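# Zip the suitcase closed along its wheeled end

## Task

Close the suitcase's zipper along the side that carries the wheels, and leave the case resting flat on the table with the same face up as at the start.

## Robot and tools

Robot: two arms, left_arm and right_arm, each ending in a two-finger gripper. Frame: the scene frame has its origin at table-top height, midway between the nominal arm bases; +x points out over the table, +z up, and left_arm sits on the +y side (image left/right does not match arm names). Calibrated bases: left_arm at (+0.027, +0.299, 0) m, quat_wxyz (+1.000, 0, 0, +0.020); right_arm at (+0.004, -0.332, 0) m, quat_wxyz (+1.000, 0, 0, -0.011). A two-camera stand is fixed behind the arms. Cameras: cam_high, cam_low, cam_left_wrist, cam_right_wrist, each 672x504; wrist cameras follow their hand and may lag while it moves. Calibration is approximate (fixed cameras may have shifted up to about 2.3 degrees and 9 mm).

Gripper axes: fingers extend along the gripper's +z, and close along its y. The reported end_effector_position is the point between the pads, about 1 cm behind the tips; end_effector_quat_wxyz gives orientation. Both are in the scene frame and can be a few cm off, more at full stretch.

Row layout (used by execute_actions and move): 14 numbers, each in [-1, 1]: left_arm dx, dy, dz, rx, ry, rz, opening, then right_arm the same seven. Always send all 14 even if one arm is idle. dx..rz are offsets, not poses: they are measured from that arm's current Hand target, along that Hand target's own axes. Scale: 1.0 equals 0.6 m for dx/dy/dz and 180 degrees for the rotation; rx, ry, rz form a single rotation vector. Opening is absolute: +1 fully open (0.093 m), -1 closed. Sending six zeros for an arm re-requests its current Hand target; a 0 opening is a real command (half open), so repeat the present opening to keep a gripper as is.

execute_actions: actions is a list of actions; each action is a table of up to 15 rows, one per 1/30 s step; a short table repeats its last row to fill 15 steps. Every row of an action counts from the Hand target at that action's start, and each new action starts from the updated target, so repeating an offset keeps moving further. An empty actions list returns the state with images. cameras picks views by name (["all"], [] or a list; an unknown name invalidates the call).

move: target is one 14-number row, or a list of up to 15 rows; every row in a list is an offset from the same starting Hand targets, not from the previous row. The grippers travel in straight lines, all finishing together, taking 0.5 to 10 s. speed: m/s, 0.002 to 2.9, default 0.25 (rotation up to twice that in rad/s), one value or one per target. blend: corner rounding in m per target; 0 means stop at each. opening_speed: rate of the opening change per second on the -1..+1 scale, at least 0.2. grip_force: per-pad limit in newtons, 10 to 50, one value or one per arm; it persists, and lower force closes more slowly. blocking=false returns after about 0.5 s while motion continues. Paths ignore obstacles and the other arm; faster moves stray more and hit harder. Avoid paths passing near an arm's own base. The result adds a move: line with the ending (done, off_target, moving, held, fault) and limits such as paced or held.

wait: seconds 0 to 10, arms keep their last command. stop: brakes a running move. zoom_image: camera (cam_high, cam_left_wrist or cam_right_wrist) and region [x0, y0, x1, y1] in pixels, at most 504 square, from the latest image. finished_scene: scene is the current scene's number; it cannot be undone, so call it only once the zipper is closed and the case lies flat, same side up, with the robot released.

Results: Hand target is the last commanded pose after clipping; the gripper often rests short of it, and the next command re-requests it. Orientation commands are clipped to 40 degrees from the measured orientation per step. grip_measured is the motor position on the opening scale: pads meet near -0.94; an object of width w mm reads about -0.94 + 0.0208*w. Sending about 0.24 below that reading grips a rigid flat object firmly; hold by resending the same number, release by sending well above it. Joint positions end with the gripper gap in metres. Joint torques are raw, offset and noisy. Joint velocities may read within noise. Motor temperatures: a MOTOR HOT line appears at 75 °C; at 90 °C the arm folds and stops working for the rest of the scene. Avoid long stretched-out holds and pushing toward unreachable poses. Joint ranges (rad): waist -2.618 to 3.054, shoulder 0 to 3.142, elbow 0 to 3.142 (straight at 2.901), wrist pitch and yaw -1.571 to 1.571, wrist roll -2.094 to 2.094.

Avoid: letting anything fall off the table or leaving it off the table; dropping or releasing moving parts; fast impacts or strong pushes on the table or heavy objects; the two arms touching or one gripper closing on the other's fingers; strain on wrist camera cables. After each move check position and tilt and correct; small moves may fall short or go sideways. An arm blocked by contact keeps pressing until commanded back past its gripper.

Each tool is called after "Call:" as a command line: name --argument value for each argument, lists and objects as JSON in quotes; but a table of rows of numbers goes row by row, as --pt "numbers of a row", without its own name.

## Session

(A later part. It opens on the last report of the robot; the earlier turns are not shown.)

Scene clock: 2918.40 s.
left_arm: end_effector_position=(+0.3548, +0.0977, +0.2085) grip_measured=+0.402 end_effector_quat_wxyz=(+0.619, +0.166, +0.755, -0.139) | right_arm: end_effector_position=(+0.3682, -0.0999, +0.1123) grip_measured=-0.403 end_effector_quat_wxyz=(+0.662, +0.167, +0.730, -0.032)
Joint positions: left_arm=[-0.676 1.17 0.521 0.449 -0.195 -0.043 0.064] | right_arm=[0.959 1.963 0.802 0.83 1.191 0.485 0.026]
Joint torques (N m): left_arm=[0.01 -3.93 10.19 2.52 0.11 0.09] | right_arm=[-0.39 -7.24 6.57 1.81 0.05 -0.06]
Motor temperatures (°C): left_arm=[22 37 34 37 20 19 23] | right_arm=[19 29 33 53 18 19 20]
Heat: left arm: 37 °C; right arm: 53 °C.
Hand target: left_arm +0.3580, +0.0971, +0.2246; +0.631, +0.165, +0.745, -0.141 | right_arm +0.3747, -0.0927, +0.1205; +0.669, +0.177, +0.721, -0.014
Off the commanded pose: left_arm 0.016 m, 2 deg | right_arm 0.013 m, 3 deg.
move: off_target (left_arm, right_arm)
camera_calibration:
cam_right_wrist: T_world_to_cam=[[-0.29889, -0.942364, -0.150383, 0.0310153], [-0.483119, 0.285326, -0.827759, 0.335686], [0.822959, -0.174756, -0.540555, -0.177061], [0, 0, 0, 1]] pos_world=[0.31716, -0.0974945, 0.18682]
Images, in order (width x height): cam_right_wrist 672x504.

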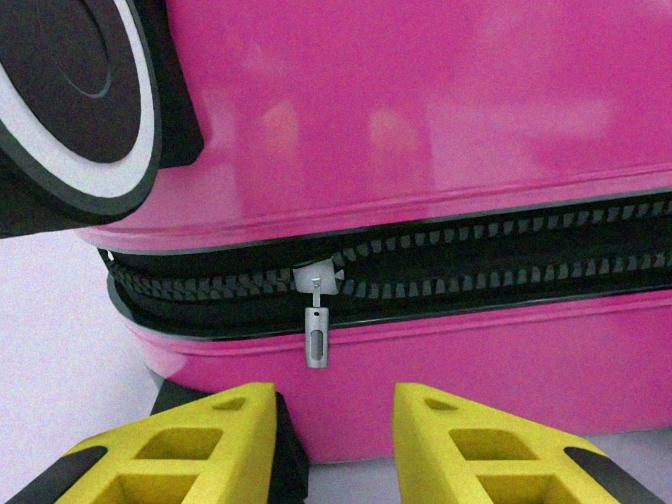

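Call:
move --pt "0 0 0 0 0 0 0.4 0.006 0.007 0.065 0 0 0 -0.4" --speed 0.05 --cameras '["cam_right_wrist"]'

Scene clock: 2926.03 s.
left_arm: end_effector_position=(+0.3548, +0.0977, +0.2085) grip_measured=+0.402 end_effector_quat_wxyz=(+0.619, +0.166, +0.755, -0.139) | right_arm: end_effector_position=(+0.4050, -0.1033, +0.1048) grip_measured=-0.403 end_effector_quat_wxyz=(+0.661, +0.166, +0.731, -0.031)
Joint positions: left_arm=[-0.676 1.17 0.521 0.449 -0.195 -0.043 0.064] | right_arm=[0.871 2.047 0.88 0.885 1.103 0.429 0.026]
Joint torques (N m): left_arm=[0.14 -4 10.18 2.53 0.11 0.06] | right_arm=[-0.81 -7.92 6.78 1.9 0.02 -0.06]
Heat: left arm: 37 °C; right arm: 53 °C.
Hand target: left_arm +0.3580, +0.0971, +0.2246; +0.631, +0.165, +0.745, -0.141 | right_arm +0.4131, -0.0979, +0.1140; +0.669, +0.177, +0.721, -0.014
Off the commanded pose: left_arm 0.016 m, 2 deg | right_arm 0.013 m, 3 deg.
move: off_target (left_arm, right_arm)
camera_calibration:
cam_right_wrist: T_world_to_cam=[[-0.296543, -0.943016, -0.150943, 0.0367152], [-0.487673, 0.285417, -0.825053, 0.349779], [0.821119, -0.171053, -0.544522, -0.210313], [0, 0, 0, 1]] pos_world=[0.354157, -0.101184, 0.179608]
Images, in order (width x height): cam_right_wrist 672x504.

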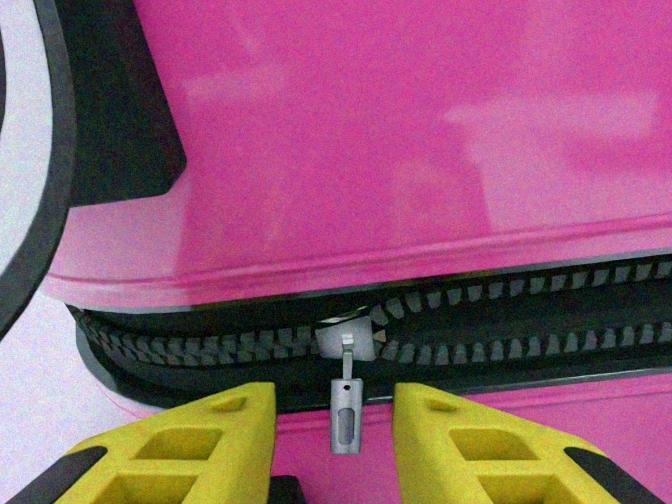

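Call:
move --pt "0 0 0 0 0 0 0.4 0 0 -0.025 0 0 0 -0.4" --pt "0 0 0 0 0 0 0.4 0.022 0.0 -0.02 0 0 0 -0.4" --pt "0 0 0 0 0 0 0.4 0.02 0.0 0.015 0 0 0 -0.4" --speed 0.05 --cameras '["cam_right_wrist"]'

Scene clock: 2933.43 s.
left_arm: end_effector_position=(+0.3548, +0.0977, +0.2085) grip_measured=+0.402 end_effector_quat_wxyz=(+0.619, +0.166, +0.755, -0.139) | right_arm: end_effector_position=(+0.4088, -0.0969, +0.0939) grip_measured=-0.403 end_effector_quat_wxyz=(+0.663, +0.164, +0.730, -0.024)
Joint positions: left_arm=[-0.676 1.17 0.521 0.449 -0.195 -0.043 0.064] | right_arm=[0.873 2.104 0.898 0.941 1.094 0.422 0.026]
Joint torques (N m): left_arm=[-0.05 -3.88 10.25 2.49 0.12 0.14] | right_arm=[-2.25 -8.06 6.76 1.84 -0.05 -0.08]
Heat: left arm: 37 °C; right arm: 52 °C.
Hand target: left_arm +0.3580, +0.0971, +0.2246; +0.631, +0.165, +0.745, -0.141 | right_arm +0.4212, -0.0973, +0.1013; +0.669, +0.177, +0.721, -0.014
Off the commanded pose: left_arm 0.016 m, 2 deg | right_arm 0.015 m, 2 deg.
move: off_target (left_arm, right_arm)
camera_calibration:
cam_right_wrist: T_world_to_cam=[[-0.28521, -0.945095, -0.159536, 0.0382064], [-0.484911, 0.285857, -0.826527, 0.339781], [0.82675, -0.158373, -0.539816, -0.21992], [0, 0, 0, 1]] pos_world=[0.357479, -0.0958495, 0.168217]
Images, in order (width x height): cam_right_wrist 672x504.

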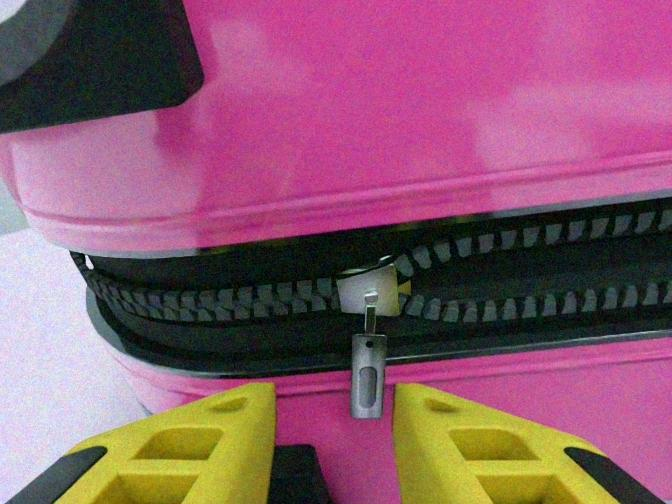

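Call:
move --target '[0,0,0,0,0,0,0.4,0,-0.006,0.012,0,0,0,-0.4]' --speed 0.04

Call:
move --target '[0,0,0,0,0,0,0.4,0,0,0,0,0,0,-1]' --opening_speed 0.25 --cameras '["cam_right_wrist"]'

Call:
zoom_image --camera "cam_right_wrist" --region '[260, 290, 420, 440]'

Scene clock: 2941.53 s.
left_arm: end_effector_position=(+0.3548, +0.0977, +0.2085) grip_measured=+0.402 end_effector_quat_wxyz=(+0.619, +0.166, +0.755, -0.139) | right_arm: end_effector_position=(+0.4132, -0.0965, +0.0937) grip_measured=-0.403 end_effector_quat_wxyz=(+0.663, +0.158, +0.731, -0.018)
Joint positions: left_arm=[-0.676 1.17 0.521 0.449 -0.195 -0.043 0.064] | right_arm=[0.86 2.109 0.898 0.962 1.065 0.404 0.026]
Joint torques (N m): left_arm=[0.05 -3.97 10.14 2.48 0.11 0.07] | right_arm=[-3.08 -7.92 6.68 1.79 0.09 0.01]
Heat: left arm: 37 °C; right arm: 52 °C.
Hand target: left_arm +0.3580, +0.0971, +0.2246; +0.631, +0.165, +0.745, -0.141 | right_arm +0.4271, -0.1025, +0.0997; +0.669, +0.177, +0.721, -0.014
Off the commanded pose: left_arm 0.016 m, 2 deg | right_arm 0.016 m, 3 deg.
move: off_target (left_arm, right_arm)

Scene clock: 2944.37 s.
left_arm: end_effector_position=(+0.3548, +0.0977, +0.2085) grip_measured=+0.402 end_effector_quat_wxyz=(+0.619, +0.166, +0.755, -0.139) | right_arm: end_effector_position=(+0.4143, -0.0985, +0.0931) grip_measured=-0.959 end_effector_quat_wxyz=(+0.663, +0.157, +0.732, -0.022)
Joint positions: left_arm=[-0.676 1.17 0.521 0.449 -0.195 -0.043 0.064] | right_arm=[0.856 2.11 0.898 0.963 1.065 0.398 0]
Joint torques (N m): left_arm=[0.09 -3.82 10.04 2.53 0.11 0.1] | right_arm=[-2.73 -8.01 6.71 1.79 0.04 0.06]
Heat: left arm: 37 °C; right arm: 52 °C.
Hand target: left_arm +0.3580, +0.0971, +0.2246; +0.631, +0.165, +0.745, -0.141 | right_arm +0.4272, -0.1026, +0.0998; +0.669, +0.177, +0.721, -0.014
Off the commanded pose: left_arm 0.016 m, 2 deg | right_arm 0.015 m, 3 deg.
move: off_target (left_arm, right_arm)
camera_calibration:
cam_right_wrist: T_world_to_cam=[[-0.271719, -0.950047, -0.153559, 0.0315126], [-0.489839, 0.273877, -0.827677, 0.343226], [0.828388, -0.149677, -0.539787, -0.224901], [0, 0, 0, 1]] pos_world=[0.362993, -0.0977254, 0.167521]
Images, in order (width x height): cam_right_wrist 672x504.

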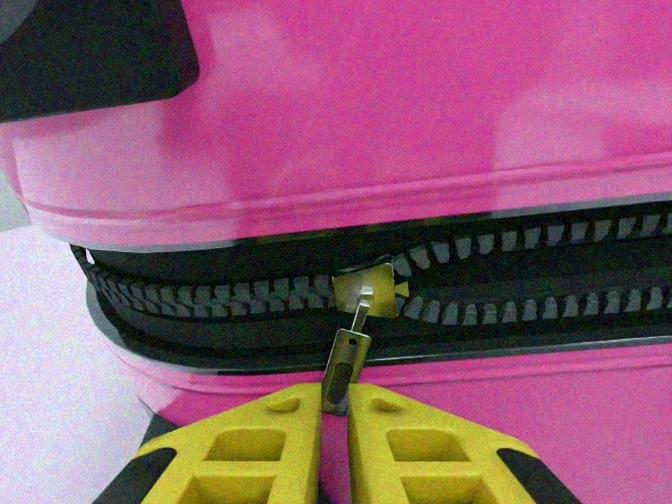

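Scaled by 3.150 from the camera's 672x504 image, which has a finer 960x720 frame.

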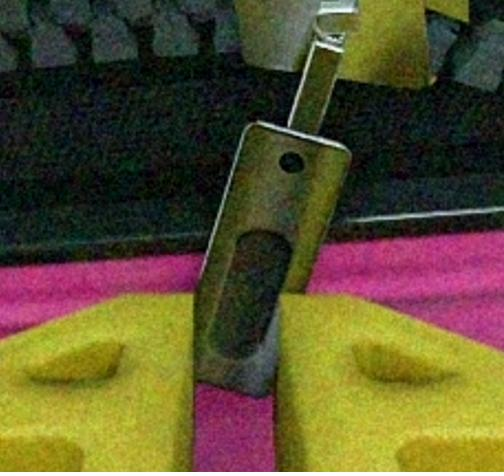

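Call:
move --pt "0 0 0 0 0 0 0.4 0.001 -0.016 -0.008 0 0 -0.139 -1" --pt "0 0 0 0 0 0 0.4 -0.005 -0.031 -0.012 0 0 -0.278 -1" --speed 0.03 --cameras '["cam_right_wrist"]'

Scene clock: 2964.63 s.
left_arm: end_effector_position=(+0.3548, +0.0977, +0.2085) grip_measured=+0.402 end_effector_quat_wxyz=(+0.619, +0.166, +0.755, -0.139) | right_arm: end_effector_position=(+0.4204, -0.1030, +0.0934) grip_measured=-0.984 end_effector_quat_wxyz=(+0.645, -0.017, +0.747, -0.161)
Joint positions: left_arm=[-0.676 1.17 0.521 0.449 -0.195 -0.043 0.064] | right_arm=[0.83 2.11 0.884 1.002 1.019 -0.075 0]
Joint torques (N m): left_arm=[-0.13 -4.08 10.14 2.47 0.12 0.09] | right_arm=[-0.58 -10.89 3.4 1.56 0.47 -0.82]
Heat: left arm: 37 °C; right arm: 50 °C.
Hand target: left_arm +0.3580, +0.0971, +0.2246; +0.631, +0.165, +0.745, -0.141 | right_arm +0.4184, -0.1131, +0.0981; +0.636, -0.037, +0.743, -0.206 (not the last commanded pose)
Off the commanded pose: left_arm 0.016 m, 2 deg | right_arm 0.018 m, 22 deg.
move: off_target (left_arm, right_arm; path cut at 10 s); path passed 1 of 2 targets
camera_calibration:
cam_right_wrist: T_world_to_cam=[[-0.192642, -0.939019, 0.284837, -0.0441063], [-0.578384, -0.125831, -0.806002, 0.341711], [0.792692, -0.320015, -0.518873, -0.235034], [0, 0, 0, 1]] pos_world=[0.375453, -0.0736329, 0.16603]
Images, in order (width x height): cam_right_wrist 672x504.

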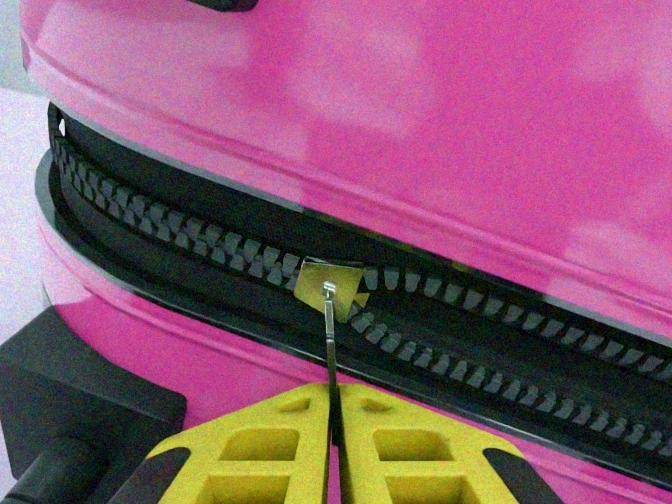

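Call:
move --pt "0 0 0 0 0 0 0.4 -0.003 -0.018 -0.006 0 0 -0.15 -1" --speed 0.06

Call:
move --pt "0 0 0 0 0 0 0.4 -0.003 -0.018 -0.01 0 0 -0.13 -1" --speed 0.06 --cameras '["cam_right_wrist"]'

Scene clock: 2973.67 s.
left_arm: end_effector_position=(+0.3548, +0.0977, +0.2085) grip_measured=+0.402 end_effector_quat_wxyz=(+0.619, +0.166, +0.755, -0.139) | right_arm: end_effector_position=(+0.4159, -0.1132, +0.0989) grip_measured=-0.985 end_effector_quat_wxyz=(+0.582, -0.203, +0.715, -0.331)
Joint positions: left_arm=[-0.676 1.17 0.521 0.449 -0.195 -0.043 0.064] | right_arm=[0.825 2.086 0.848 1.034 1.035 -0.618 0]
Joint torques (N m): left_arm=[0.06 -3.85 10.18 2.5 0.1 0.06] | right_arm=[-0.64 -11.89 2.74 1.45 0.23 -0.28]
Heat: left arm: 37 °C; right arm: 49 °C.
Hand target: left_arm +0.3580, +0.0971, +0.2246; +0.631, +0.165, +0.745, -0.141 | right_arm +0.4130, -0.1215, +0.1041; +0.570, -0.210, +0.714, -0.349
Off the commanded pose: left_arm 0.016 m, 2 deg | right_arm 0.010 m, 2 deg.
move: off_target (left_arm)

Scene clock: 2977.60 s.
left_arm: end_effector_position=(+0.3548, +0.0977, +0.2085) grip_measured=+0.402 end_effector_quat_wxyz=(+0.619, +0.166, +0.755, -0.139) | right_arm: end_effector_position=(+0.4116, -0.1217, +0.1089) grip_measured=-0.985 end_effector_quat_wxyz=(+0.497, -0.345, +0.656, -0.451)
Joint positions: left_arm=[-0.676 1.17 0.521 0.449 -0.195 -0.043 0.064] | right_arm=[0.82 2.035 0.818 1.018 1.043 -1.049 0]
Joint torques (N m): left_arm=[0.12 -3.73 10.26 2.49 0.09 0.07] | right_arm=[0.25 -11.85 2.8 1.39 0.19 -0.04]
Motor temperatures (°C): left_arm=[21 33 37 37 20 19 22] | right_arm=[19 33 32 48 18 19 20]
Heat: left arm: 37 °C; right arm: 48 °C.
Hand target: left_arm +0.3580, +0.0971, +0.2246; +0.631, +0.165, +0.745, -0.141 | right_arm +0.4067, -0.1258, +0.1138; +0.488, -0.350, +0.656, -0.457
Off the commanded pose: left_arm 0.016 m, 2 deg | right_arm 0.008 m, 1 deg.
move: off_target (left_arm)
camera_calibration:
cam_right_wrist: T_world_to_cam=[[-0.0033663, -0.331314, 0.943514, -0.143463], [-0.663661, -0.705041, -0.249942, 0.250967], [0.748026, -0.627016, -0.217507, -0.277766], [0, 0, 0, 1]] pos_world=[0.37385, -0.0447528, 0.13767]
Images, in order (width x height): cam_right_wrist 672x504.

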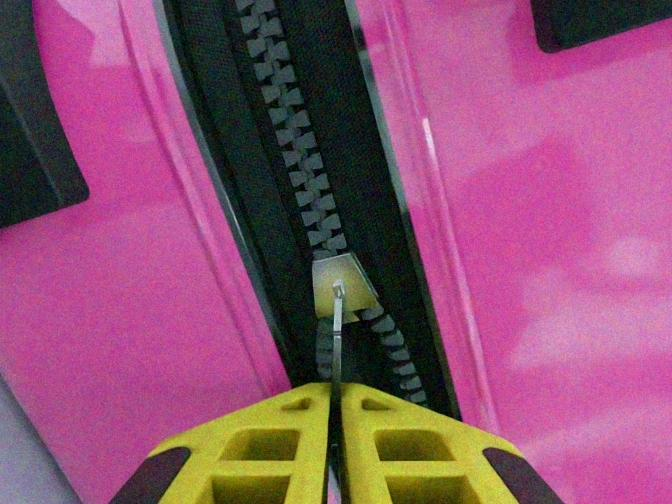

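Call:
move --pt "0 0 0 0 0 0 0.4 0.02 -0.005 -0.03 0 0 0 -1" --pt "0 0 0 0 0 0 0.4 0.11 -0.037 -0.04 0 0 0 -1" --speed 0.05 --cameras '["cam_right_wrist","cam_high"]'

Scene clock: 2987.30 s.
left_arm: end_effector_position=(+0.3548, +0.0977, +0.2085) grip_measured=+0.402 end_effector_quat_wxyz=(+0.619, +0.166, +0.755, -0.139) | right_arm: end_effector_position=(+0.3668, -0.1739, +0.1087) grip_measured=-0.985 end_effector_quat_wxyz=(+0.491, -0.368, +0.652, -0.446)
Joint positions: left_arm=[-0.676 1.17 0.521 0.449 -0.195 -0.043 0.064] | right_arm=[0.794 1.836 0.511 1.105 0.985 -1.066 0]
Joint torques (N m): left_arm=[0.12 -4.03 10.07 2.5 0.1 0.08] | right_arm=[-1.66 -8.99 2.5 1.78 0.32 0.03]
Heat: left arm: 38 °C; right arm: 48 °C.
Hand target: left_arm +0.3580, +0.0971, +0.2246; +0.631, +0.165, +0.745, -0.141 | right_arm +0.3655, -0.1869, +0.1161; +0.488, -0.350, +0.656, -0.457
Off the commanded pose: left_arm 0.016 m, 2 deg | right_arm 0.015 m, 2 deg.
move: off_target (left_arm, right_arm)
camera_calibration:
cam_right_wrist: T_world_to_cam=[[0.0328973, -0.309056, 0.950475, -0.17093], [-0.646504, -0.731818, -0.215582, 0.169539], [0.762201, -0.607393, -0.223881, -0.278113], [0, 0, 0, 1]] pos_world=[0.327208, -0.0976792, 0.13675]
Images, in order (width x height): cam_high 672x504, cam_right_wrist 672x504.

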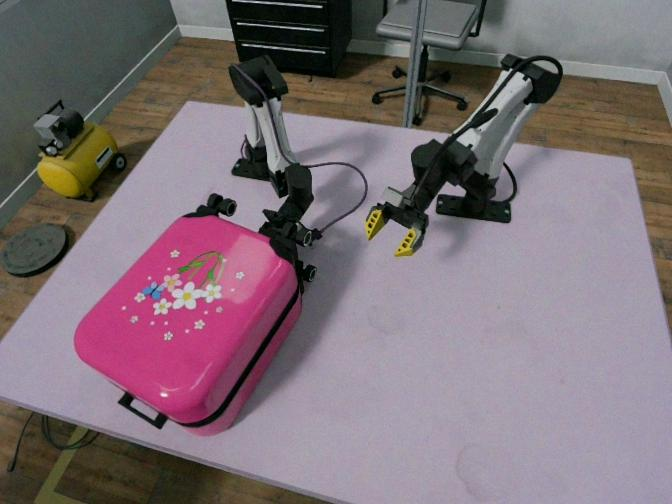

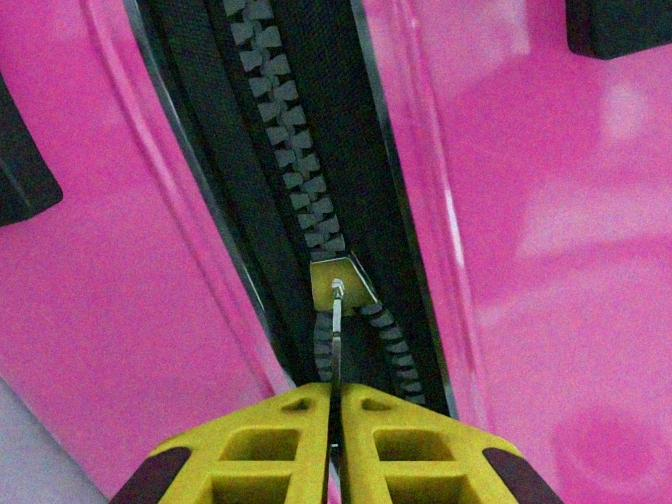

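Call:
zoom_image --camera "cam_high" --region '[60, 170, 340, 440]'

Scaled by 1.800 from the camera's 672x504 image, which has a finer 960x720 frame.

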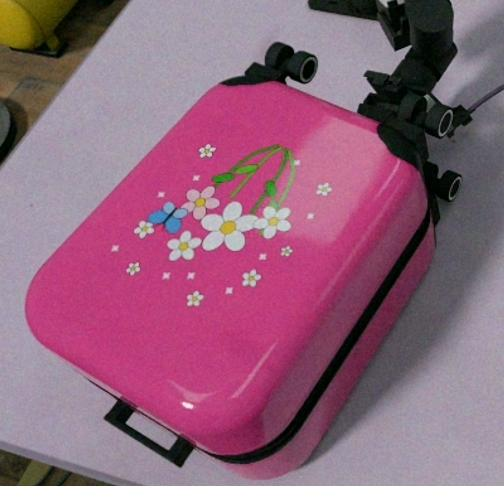

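Call:
move --pt "-0.12 0 0 0 0 0 -1 0 0 0 0 0 0 -1" --pt "-0.13 -0.263 0.275 0.047 0.28 0.033 -1 0 0 0 0 0 0 -1" --speed 0.15 --cameras '["cam_left_wrist","cam_high"]'

Scene clock: 3027.87 s.
left_arm: end_effector_position=(+0.4504, -0.1123, +0.2804) grip_measured=-0.990 end_effector_quat_wxyz=(+0.375, +0.278, +0.874, -0.133) | right_arm: end_effector_position=(+0.3668, -0.1739, +0.1087) grip_measured=-0.985 end_effector_quat_wxyz=(+0.491, -0.368, +0.652, -0.446)
Joint positions: left_arm=[-0.843 2.41 2.839 -1.187 -0.112 -0.14 0] | right_arm=[0.794 1.836 0.511 1.105 0.985 -1.067 0]
Joint torques (N m): left_arm=[-0.84 -9.05 8.49 2.11 0.14 0] | right_arm=[-1.65 -9.05 2.55 1.78 0.34 0.01]
Heat: left arm: 39 °C; right arm: 50 °C.
Hand target: left_arm +0.4501, -0.1201, +0.2749; +0.247, +0.291, +0.921, -0.079 | right_arm +0.3655, -0.1869, +0.1161; +0.488, -0.350, +0.656, -0.457
Off the commanded pose: left_arm 0.010 m, 17 deg | right_arm 0.015 m, 2 deg.
elbow stopped short (left arm): the move would have taken joint 3 (elbow) straighter than the controller allows.
move: off_target (left_arm, right_arm)
camera_calibration:
cam_left_wrist: T_world_to_cam=[[-0.59043, -0.807039, 0.00899789, 0.173911], [-0.751779, 0.545877, -0.369928, 0.54237], [0.293634, -0.225181, -0.929017, 0.190434], [0, 0, 0, 1]] pos_world=[0.454507, -0.112832, 0.375989]
Images, in order (width x height): cam_high 672x504, cam_left_wrist 672x504.

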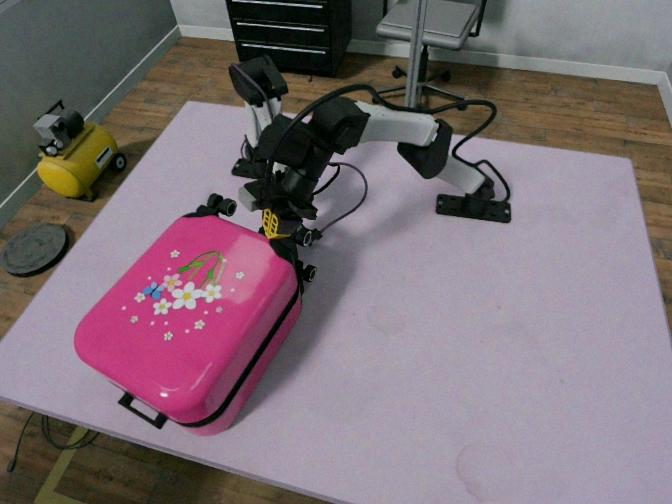

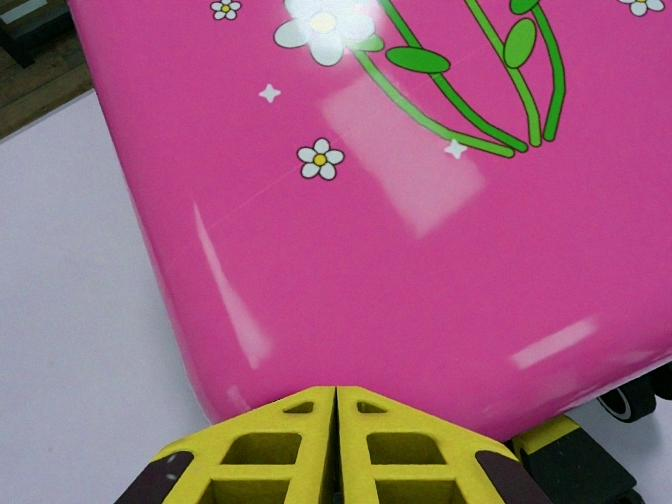

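Call:
move --target '[-0.033,-0.007,0.155,0,0,0,-1,0,0,0,0,0,0,-1]' --speed 0.06 --cameras '["cam_left_wrist"]'

Scene clock: 3038.07 s.
left_arm: end_effector_position=(+0.4963, -0.1599, +0.2457) grip_measured=-0.990 end_effector_quat_wxyz=(+0.429, +0.267, +0.846, -0.167) | right_arm: end_effector_position=(+0.3668, -0.1739, +0.1087) grip_measured=-0.985 end_effector_quat_wxyz=(+0.491, -0.368, +0.652, -0.446)
Joint positions: left_arm=[-0.84 2.567 2.862 -0.911 -0.101 -0.137 0] | right_arm=[0.794 1.836 0.511 1.105 0.984 -1.067 0]
Joint torques (N m): left_arm=[0.09 -8.01 7.3 1.88 0.19 0.07] | right_arm=[-1.65 -8.96 2.56 1.79 0.35 0]
Heat: left arm: 39 °C; right arm: 49 °C.
Hand target: left_arm +0.4998, -0.1603, +0.2045; +0.247, +0.291, +0.921, -0.079 | right_arm +0.3655, -0.1869, +0.1161; +0.488, -0.350, +0.656, -0.457
Off the commanded pose: left_arm 0.041 m, 25 deg | right_arm 0.015 m, 2 deg.
elbow stopped short (left arm): the move would have taken joint 3 (elbow) straighter than the controller allows.
move: off_target (left_arm, right_arm)
camera_calibration:
cam_left_wrist: T_world_to_cam=[[-0.598693, -0.800126, 0.036949, 0.161191], [-0.707069, 0.506265, -0.49371, 0.591837], [0.376324, -0.321706, -0.868841, 0.0627595], [0, 0, 0, 1]] pos_world=[0.491356, -0.150463, 0.340768]
Images, in order (width x height): cam_left_wrist 672x504.

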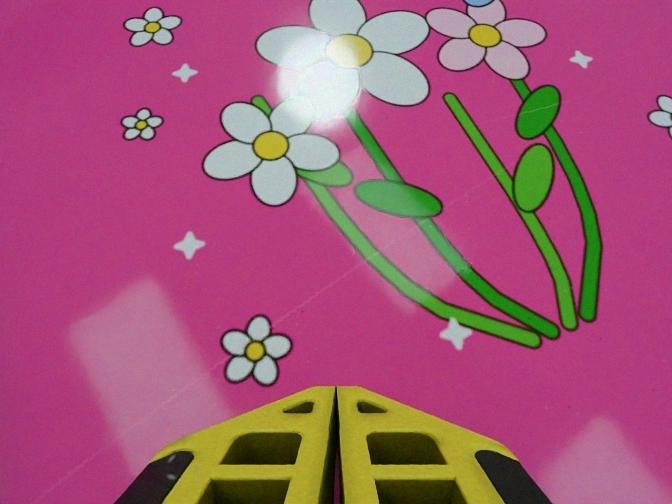

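Call:
move --pt "0 0 0.0 0 -0.14 0 -1 0 0 0 0 0 0 -1" --pt "0.017 0 0.03 0 -0.14 0 -1 0 0 0 0 0 0 -1" --speed 0.06 --cameras '["cam_left_wrist"]'

Scene clock: 3045.90 s.
left_arm: end_effector_position=(+0.5089, -0.1696, +0.2453) grip_measured=-0.990 end_effector_quat_wxyz=(+0.502, +0.246, +0.809, -0.181) | right_arm: end_effector_position=(+0.3669, -0.1742, +0.1087) grip_measured=-0.985 end_effector_quat_wxyz=(+0.491, -0.368, +0.652, -0.446)
Joint positions: left_arm=[-0.85 2.361 2.322 -0.411 -0.152 -0.123 0] | right_arm=[0.793 1.836 0.511 1.105 0.984 -1.068 0]
Joint torques (N m): left_arm=[-0.57 -9.96 3.59 1.47 -0.02 0.12] | right_arm=[-1.61 -9.07 2.54 1.77 0.32 0.02]
Heat: left arm: 38 °C; right arm: 49 °C.
Hand target: left_arm +0.5000, -0.1604, +0.1838; +0.442, +0.267, +0.845, -0.140 | right_arm +0.3655, -0.1869, +0.1161; +0.488, -0.350, +0.656, -0.457
Off the commanded pose: left_arm 0.063 m, 10 deg | right_arm 0.015 m, 2 deg.
move: off_target (left_arm, right_arm)
camera_calibration:
cam_left_wrist: T_world_to_cam=[[-0.581031, -0.813394, 0.0281671, 0.151901], [-0.639739, 0.435042, -0.633619, 0.593508], [0.503128, -0.386172, -0.773132, -0.0444], [0, 0, 0, 1]] pos_world=[0.490288, -0.151791, 0.337452]
Images, in order (width x height): cam_left_wrist 672x504.

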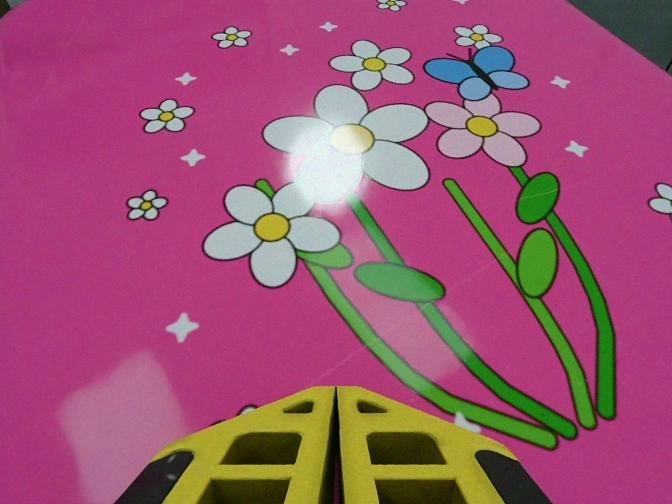

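Call:
move --pt "0 0 0 0 0 0 -1 0.13 -0.045 -0.02 0 0 0 -1" --speed 0.04 --cameras '["cam_right_wrist","cam_high"]'

Scene clock: 3051.83 s.
left_arm: end_effector_position=(+0.5008, -0.1788, +0.2463) grip_measured=-0.990 end_effector_quat_wxyz=(+0.501, +0.255, +0.805, -0.190) | right_arm: end_effector_position=(+0.3373, -0.2361, +0.1092) grip_measured=-0.985 end_effector_quat_wxyz=(+0.500, -0.399, +0.639, -0.427)
Joint positions: left_arm=[-0.865 2.361 2.322 -0.405 -0.141 -0.123 0] | right_arm=[0.641 1.623 0.221 1.213 0.759 -1.134 0]
Joint torques (N m): left_arm=[0.46 -9.89 3.78 1.38 -0.17 0.09] | right_arm=[-2.48 -6.8 1.95 2.01 0.95 0.22]
Motor temperatures (°C): left_arm=[21 38 37 35 20 19 21] | right_arm=[19 32 29 49 18 19 21]
Heat: left arm: 38 °C; right arm: 49 °C.
Hand target: left_arm +0.4999, -0.1604, +0.1838; +0.442, +0.267, +0.845, -0.140 | right_arm +0.3327, -0.2635, +0.1178; +0.488, -0.350, +0.656, -0.457
Off the commanded pose: left_arm 0.065 m, 10 deg | right_arm 0.029 m, 7 deg.
move: off_target (left_arm, right_arm)
camera_calibration:
cam_right_wrist: T_world_to_cam=[[0.0720997, -0.295259, 0.952693, -0.199888], [-0.591419, -0.781794, -0.197536, 0.0727876], [0.803134, -0.549199, -0.230989, -0.292576], [0, 0, 0, 1]] pos_world=[0.292438, -0.162796, 0.137228]
Images, in order (width x height): cam_high 672x504, cam_right_wrist 672x504.

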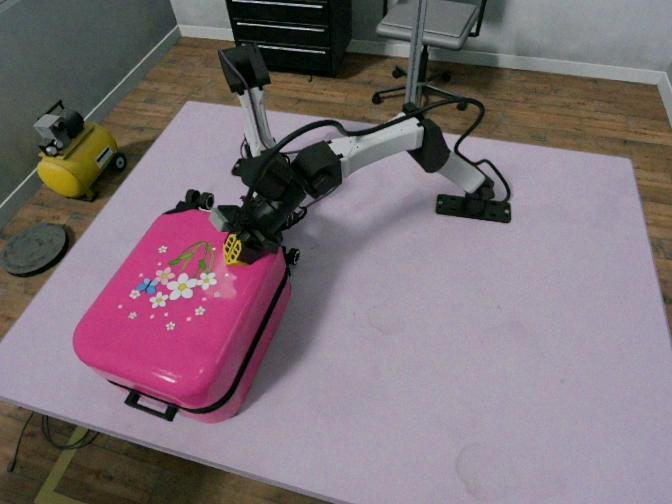

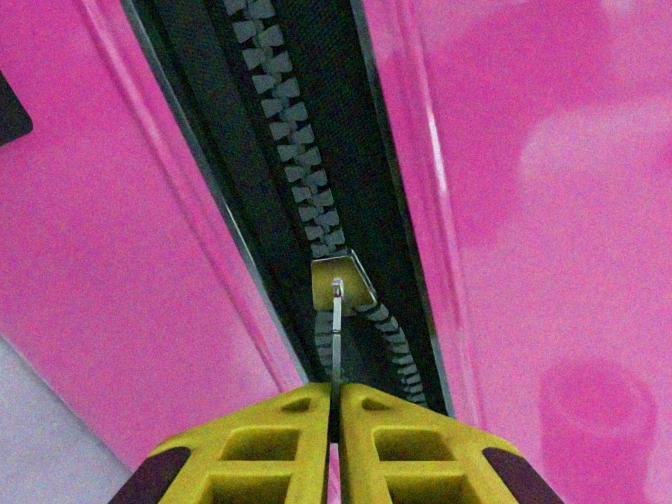

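Call:
move --pt "0.01 0 0.03 0 0 0 -1 0.0 0.0 0 0 0 0 -1" --pt "0.01 0 0.03 0 0 0 -1 0.11 -0.038 -0.003 0 0 0 -1" --speed 0.05 --cameras '["cam_right_wrist","cam_high"]'

Scene clock: 3063.53 s.
left_arm: end_effector_position=(+0.5038, -0.1838, +0.2464) grip_measured=-0.990 end_effector_quat_wxyz=(+0.509, +0.254, +0.798, -0.198) | right_arm: end_effector_position=(+0.3184, -0.2949, +0.1105) grip_measured=-0.985 end_effector_quat_wxyz=(+0.510, -0.418, +0.626, -0.416)
Joint positions: left_arm=[-0.865 2.374 2.322 -0.367 -0.134 -0.123 0] | right_arm=[0.362 1.429 0.033 1.249 0.431 -1.21 0]
Joint torques (N m): left_arm=[0.83 -7.21 5.45 1.31 -0.15 0.12] | right_arm=[-3.38 -4.94 2.66 2.08 1.33 0.39]
Heat: left arm: 40 °C; right arm: 51 °C.
Hand target: left_arm +0.5092, -0.1670, +0.1687; +0.442, +0.267, +0.845, -0.140 | right_arm +0.3128, -0.3306, +0.1183; +0.488, -0.350, +0.656, -0.457
Off the commanded pose: left_arm 0.080 m, 12 deg | right_arm 0.037 m, 10 deg.
move: off_target (left_arm, right_arm)
camera_calibration:
cam_right_wrist: T_world_to_cam=[[0.0873453, -0.282709, 0.955221, -0.218508], [-0.548349, -0.814186, -0.190827, -0.00811622], [0.831675, -0.507126, -0.226139, -0.306592], [0, 0, 0, 1]] pos_world=[0.26962, -0.223863, 0.137842]
Images, in order (width x height): cam_high 672x504, cam_right_wrist 672x504.

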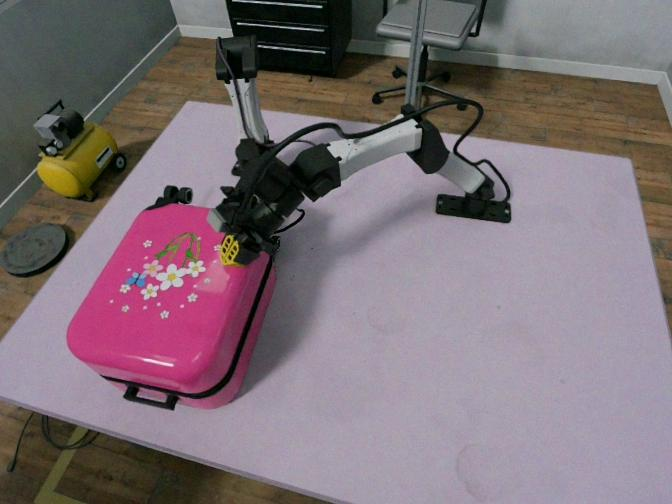

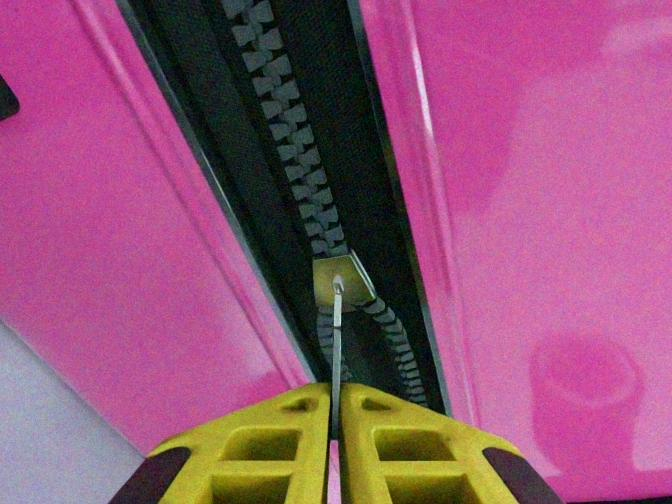

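Call:
move --pt "-0.09 0.0 -0.09 0 0 0 -1 0 0.0 0 0 0 0 -1" --pt "-0.1 0.15 -0.3 0 0 0 -0.3 0 0 0 0 0 0 -1" --speed 0.15 --cameras '["cam_left_wrist"]'

Scene clock: 3072.00 s.
left_arm: end_effector_position=(+0.4765, -0.0324, +0.3205) grip_measured=-0.302 end_effector_quat_wxyz=(+0.451, +0.258, +0.843, -0.141) | right_arm: end_effector_position=(+0.3184, -0.2953, +0.1105) grip_measured=-0.985 end_effector_quat_wxyz=(+0.510, -0.418, +0.626, -0.416)
Joint positions: left_arm=[-0.687 1.976 2.138 -0.749 -0.039 -0.031 0.031] | right_arm=[0.361 1.429 0.033 1.249 0.431 -1.21 0]
Joint torques (N m): left_arm=[-0.4 -11.44 5.56 2.09 0.17 0.04] | right_arm=[-3.41 -4.85 2.65 2.08 1.31 0.38]
Heat: left arm: 42 °C; right arm: 50 °C.
Hand target: left_arm +0.4680, -0.0277, +0.3202; +0.442, +0.267, +0.845, -0.140 | right_arm +0.3128, -0.3305, +0.1183; +0.488, -0.350, +0.656, -0.457
Off the commanded pose: left_arm 0.010 m, 1 deg | right_arm 0.037 m, 10 deg.
move: off_target (right_arm)
camera_calibration:
cam_left_wrist: T_world_to_cam=[[-0.564634, -0.825245, -0.0126063, 0.247434], [-0.702386, 0.488482, -0.517724, 0.55511], [0.433408, -0.28347, -0.855455, 0.146022], [0, 0, 0, 1]] pos_world=[0.466325, -0.0255751, 0.415429]
Images, in order (width x height): cam_left_wrist 672x504.

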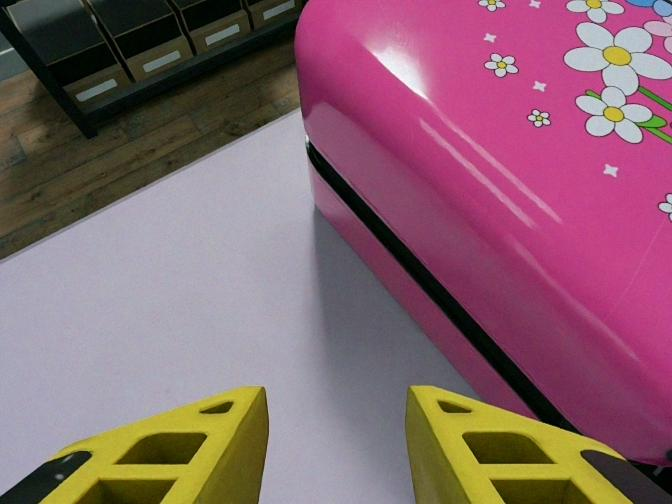

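Call:
move --pt "0.164 -0.14 -0.236 0 0 0 0 0 0.0 0 0 0 0 -1" --pt "0.387 -0.168 -0.06 0 -0.082 0 1 0 0 0 0 0 0 -1" --speed 0.15 --cameras '["cam_left_wrist"]'

Scene clock: 3086.40 s.
left_arm: end_effector_position=(+0.2777, -0.0207, +0.1611) grip_measured=+1.000 end_effector_quat_wxyz=(+0.547, +0.245, +0.778, -0.189) | right_arm: end_effector_position=(+0.3184, -0.2953, +0.1105) grip_measured=-0.985 end_effector_quat_wxyz=(+0.510, -0.418, +0.626, -0.416)
Joint positions: left_arm=[-1.112 1.383 0.603 0.412 -0.409 -0.179 0.093] | right_arm=[0.361 1.429 0.033 1.249 0.431 -1.21 0]
Joint torques (N m): left_arm=[-0.92 -2.7 5.46 2.69 -0.24 0.08] | right_arm=[-3.37 -4.96 2.61 2.09 1.28 0.38]
Motor temperatures (°C): left_arm=[21 44 35 36 20 19 21] | right_arm=[19 28 28 48 20 19 21]
Heat: left arm: 44 °C; right arm: 48 °C.
Hand target: left_arm +0.2775, -0.0173, +0.1499; +0.547, +0.247, +0.781, -0.173 | right_arm +0.3128, -0.3305, +0.1183; +0.488, -0.350, +0.656, -0.457
Off the commanded pose: left_arm 0.012 m, 2 deg | right_arm 0.037 m, 10 deg.
move: off_target (left_arm, right_arm); target 2's new opening was sent with left_arm's hand 0.012 m and 2 deg from that target
camera_calibration:
cam_left_wrist: T_world_to_cam=[[-0.586553, -0.80987, 0.00809653, 0.145892], [-0.570586, 0.406114, -0.713795, 0.320591], [0.574793, -0.423298, -0.700308, 0.0319562], [0, 0, 0, 1]] pos_world=[0.25013, 0.00148433, 0.250034]
Images, in order (width x height): cam_left_wrist 672x504.

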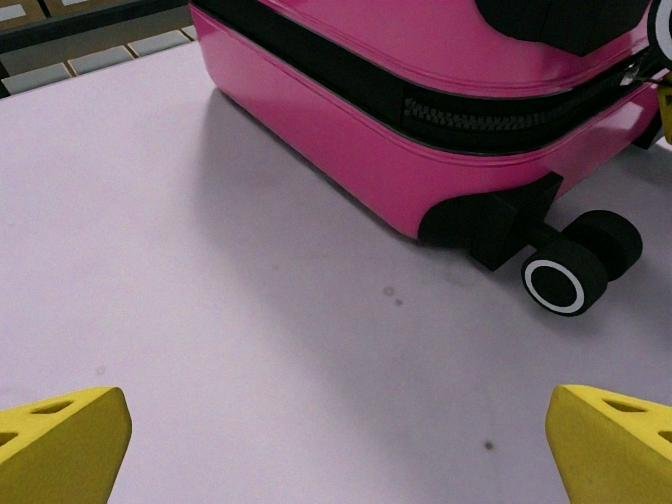

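Call:
execute_actions --actions '[]'

Scene clock: 3105.17 s.
left_arm: end_effector_position=(+0.2777, -0.0207, +0.1611) grip_measured=+1.000 end_effector_quat_wxyz=(+0.547, +0.245, +0.778, -0.189) | right_arm: end_effector_position=(+0.3184, -0.2953, +0.1105) grip_measured=-0.985 end_effector_quat_wxyz=(+0.510, -0.418, +0.626, -0.416)
Joint positions: left_arm=[-1.112 1.383 0.603 0.412 -0.409 -0.179 0.093] | right_arm=[0.361 1.429 0.033 1.249 0.431 -1.21 0]
Joint velocities: within noise
Joint torques (N m): left_arm=[-0.94 -2.66 5.42 2.72 -0.25 0.1] | right_arm=[-3.41 -4.89 2.65 2.06 1.3 0.38]
Motor temperatures (°C): left_arm=[21 39 33 37 20 19 21] | right_arm=[20 27 28 48 20 19 21]
Heat: left arm: 39 °C; right arm: 48 °C.
Hand target: left_arm +0.2775, -0.0173, +0.1499; +0.547, +0.247, +0.781, -0.173 | right_arm +0.3128, -0.3305, +0.1183; +0.488, -0.350, +0.656, -0.457
Tool commands: left_gripper/opening=+1.0 right_gripper/opening=-1.0
Off the commanded pose: left_arm 0.012 m, 2 deg | right_arm 0.037 m, 10 deg.
camera_calibration:
cam_left_wrist: T_world_to_cam=[[-0.586553, -0.80987, 0.00809653, 0.145892], [-0.570586, 0.406114, -0.713795, 0.320591], [0.574793, -0.423298, -0.700308, 0.0319562], [0, 0, 0, 1]] pos_world=[0.25013, 0.00148433, 0.250034]
cam_right_wrist: T_world_to_cam=[[0.0870287, -0.282813, 0.955219, -0.218548], [-0.549211, -0.8136, -0.190846, -0.00788744], [0.83114, -0.508007, -0.226131, -0.306965], [0, 0, 0, 1]] pos_world=[0.269819, -0.224166, 0.137842]

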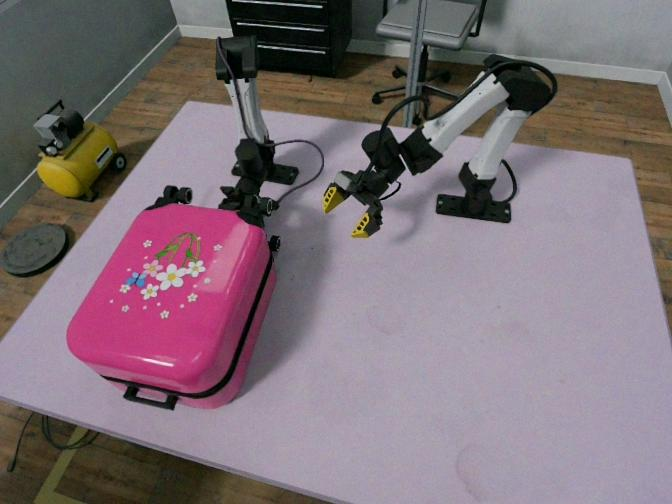

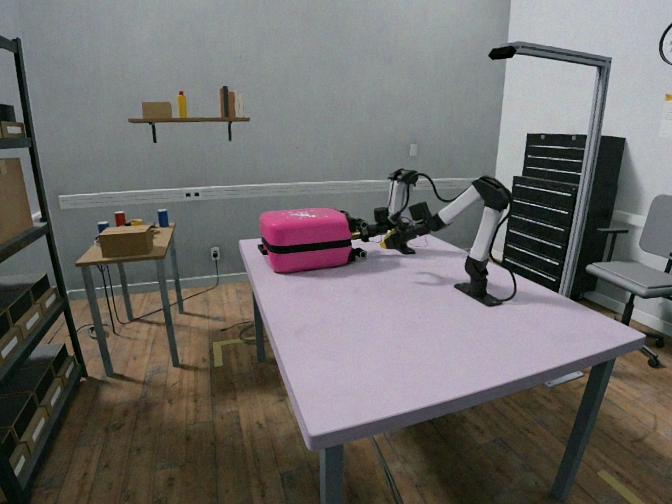

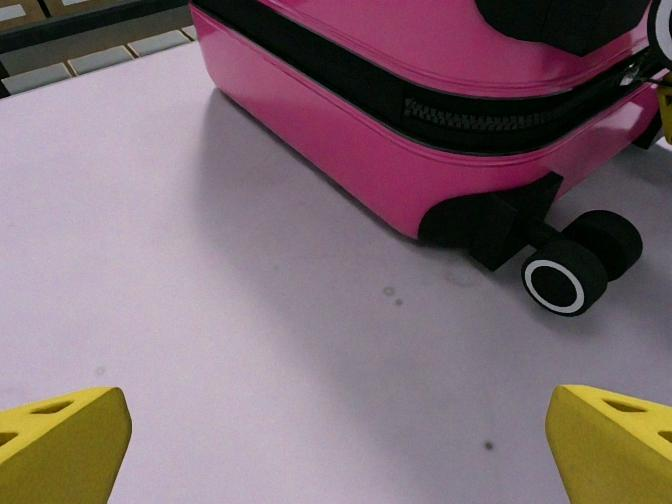

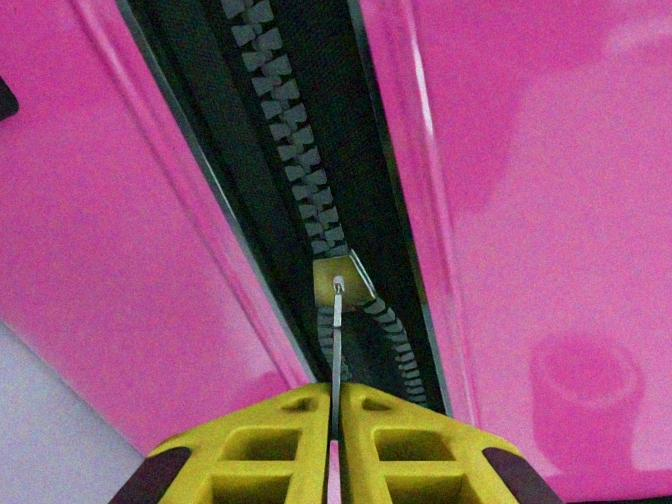

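Call:
move --target '[0.04,-0.12,0.181,0.282,0.025,0.117,0.4,0,0,0,0,0,0,-1]' --speed 0.12 --cameras '["cam_left_wrist","cam_right_wrist"]'

Scene clock: 3139.43 s.
left_arm: end_effector_position=(+0.3085, -0.1278, +0.0933) grip_measured=+0.402 end_effector_quat_wxyz=(+0.384, +0.591, +0.600, -0.379) | right_arm: end_effector_position=(+0.3184, -0.2953, +0.1105) grip_measured=-0.985 end_effector_quat_wxyz=(+0.510, -0.418, +0.626, -0.416)
Joint positions: left_arm=[-0.816 1.987 1.105 0.307 0.695 0.391 0.064] | right_arm=[0.361 1.429 0.033 1.249 0.431 -1.21 0]
Joint torques (N m): left_arm=[0.03 -6.71 9.18 2 0.42 0.18] | right_arm=[-3.4 -4.94 2.69 2.08 1.3 0.37]
Motor temperatures (°C): left_arm=[21 34 33 38 19 19 21] | right_arm=[20 25 27 48 21 19 21]
Heat: left arm: 38 °C; right arm: 48 °C.
Hand target: left_arm +0.3129, -0.1303, +0.0905; +0.381, +0.596, +0.595, -0.380 | right_arm +0.3128, -0.3305, +0.1183; +0.488, -0.350, +0.656, -0.457
Off the commanded pose: left_arm 0.006 m, 1 deg | right_arm 0.037 m, 10 deg.
move: off_target (right_arm)
camera_calibration:
cam_left_wrist: T_world_to_cam=[[-0.999787, -0.0142746, -0.0148726, 0.309038], [-0.00134628, 0.765136, -0.643867, 0.196904], [0.0205705, -0.64371, -0.764993, 0.07036], [0, 0, 0, 1]] pos_world=[0.30779, -0.100955, 0.185201]
cam_right_wrist: T_world_to_cam=[[0.0870287, -0.282813, 0.955219, -0.218548], [-0.549211, -0.8136, -0.190846, -0.00788744], [0.83114, -0.508007, -0.226131, -0.306965], [0, 0, 0, 1]] pos_world=[0.269819, -0.224166, 0.137842]
Images, in order (width x height): cam_left_wrist 672x504, cam_right_wrist 672x504.

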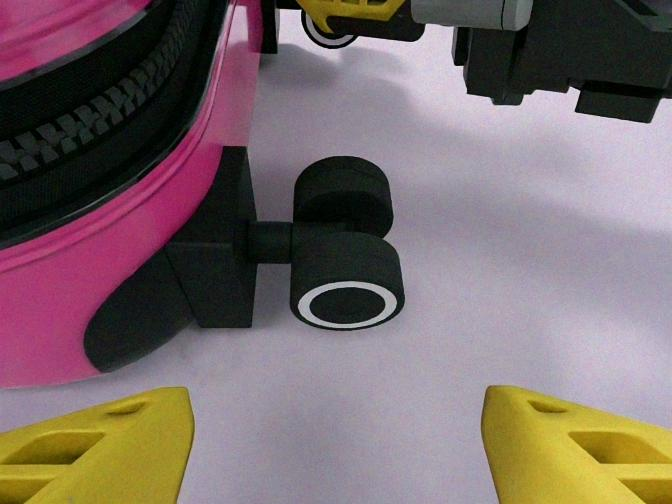

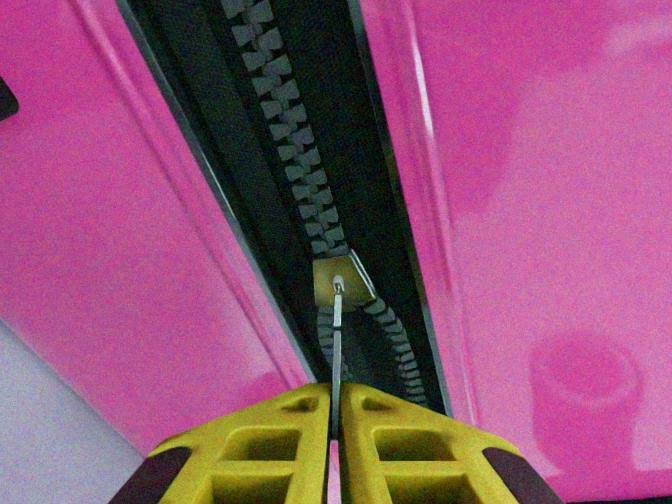

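Call:
move --target '[0.034,-0.003,0.084,0,0,0,0.16,0,0,0,0,0,0,-1]' --speed 0.08 --cameras '["cam_left_wrist"]'

Scene clock: 3176.13 s.
left_arm: end_effector_position=(+0.3054, -0.1606, +0.0523) grip_measured=+0.162 end_effector_quat_wxyz=(+0.373, +0.597, +0.597, -0.385) | right_arm: end_effector_position=(+0.3184, -0.2953, +0.1105) grip_measured=-0.985 end_effector_quat_wxyz=(+0.510, -0.418, +0.626, -0.416)
Joint positions: left_arm=[-0.871 2.159 1.185 0.399 0.67 0.367 0.053] | right_arm=[0.361 1.429 0.033 1.249 0.431 -1.21 0]
Joint torques (N m): left_arm=[-0.77 -7.64 8.72 2.37 0.12 0.01] | right_arm=[-3.43 -4.9 2.56 2.08 1.3 0.37]
Heat: left arm: 38 °C; right arm: 48 °C.
Hand target: left_arm +0.3112, -0.1674, +0.0507; +0.381, +0.596, +0.595, -0.380 | right_arm +0.3128, -0.3305, +0.1183; +0.488, -0.350, +0.656, -0.457
Off the commanded pose: left_arm 0.009 m, 1 deg | right_arm 0.037 m, 10 deg.
move: off_target (right_arm)
camera_calibration:
cam_left_wrist: T_world_to_cam=[[-0.999947, 0.00991529, -0.00274821, 0.308234], [0.00939227, 0.770563, -0.637294, 0.192856], [-0.00420129, -0.637287, -0.770615, 0.026778], [0, 0, 0, 1]] pos_world=[0.306519, -0.134599, 0.144389]
Images, in order (width x height): cam_left_wrist 672x504.

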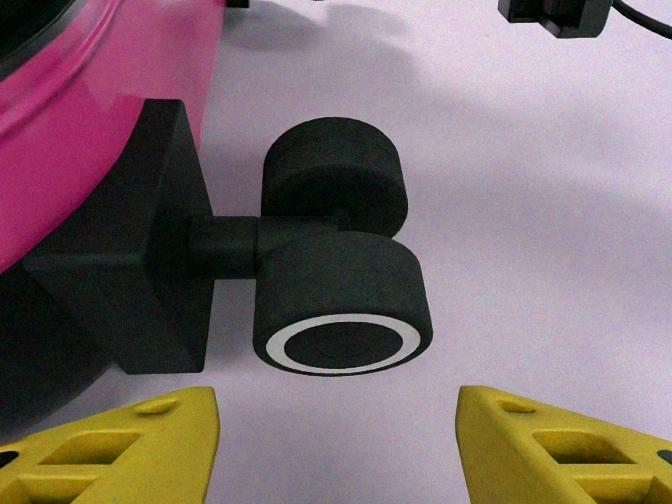

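Call:
move --target '[-0.013,-0.002,0.047,0,0,0,0.12,0,0,0,0,0,0,-1]' --speed 0.04 --cameras '["cam_left_wrist"]'

Scene clock: 3193.37 s.
left_arm: end_effector_position=(+0.3046, -0.1896, +0.0515) grip_measured=+0.121 end_effector_quat_wxyz=(+0.377, +0.598, +0.592, -0.388) | right_arm: end_effector_position=(+0.3171, -0.3100, +0.1104) grip_measured=-0.985 end_effector_quat_wxyz=(+0.493, -0.399, +0.639, -0.435)
Joint positions: left_arm=[-0.915 2.227 1.284 0.4 0.639 0.338 0.051] | right_arm=[0.34 1.42 0.03 1.237 0.478 -1.21 0]
Joint torques (N m): left_arm=[-0.84 -7.82 9.32 2.26 0.04 -0.05] | right_arm=[-2.07 -4.71 2.93 2.11 0.78 0.37]
Heat: left arm: 38 °C; right arm: 48 °C.
Hand target: left_arm +0.3100, -0.1962, +0.0459; +0.381, +0.596, +0.595, -0.380 | right_arm +0.3128, -0.3306, +0.1184; +0.488, -0.350, +0.656, -0.457
Off the commanded pose: left_arm 0.010 m, 1 deg | right_arm 0.022 m, 6 deg.
move: off_target (right_arm)
camera_calibration:
cam_left_wrist: T_world_to_cam=[[-0.99983, 0.0157322, -0.00958884, 0.309088], [0.0182009, 0.762638, -0.64657, 0.211023], [-0.00285917, -0.646635, -0.762795, 0.00496635], [0, 0, 0, 1]] pos_world=[0.305209, -0.162585, 0.143193]
Images, in order (width x height): cam_left_wrist 672x504.

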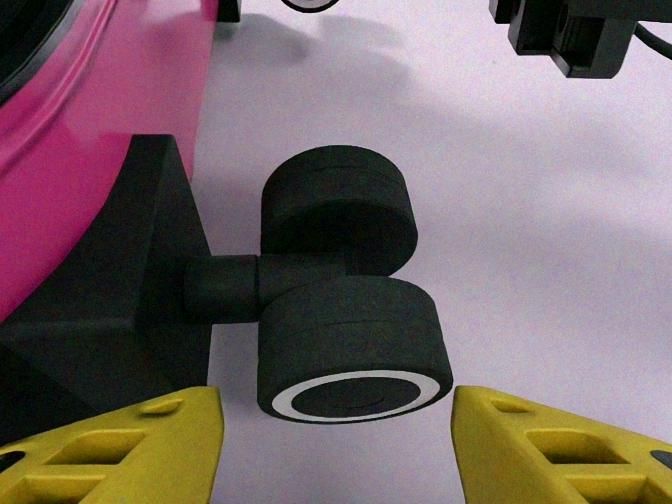

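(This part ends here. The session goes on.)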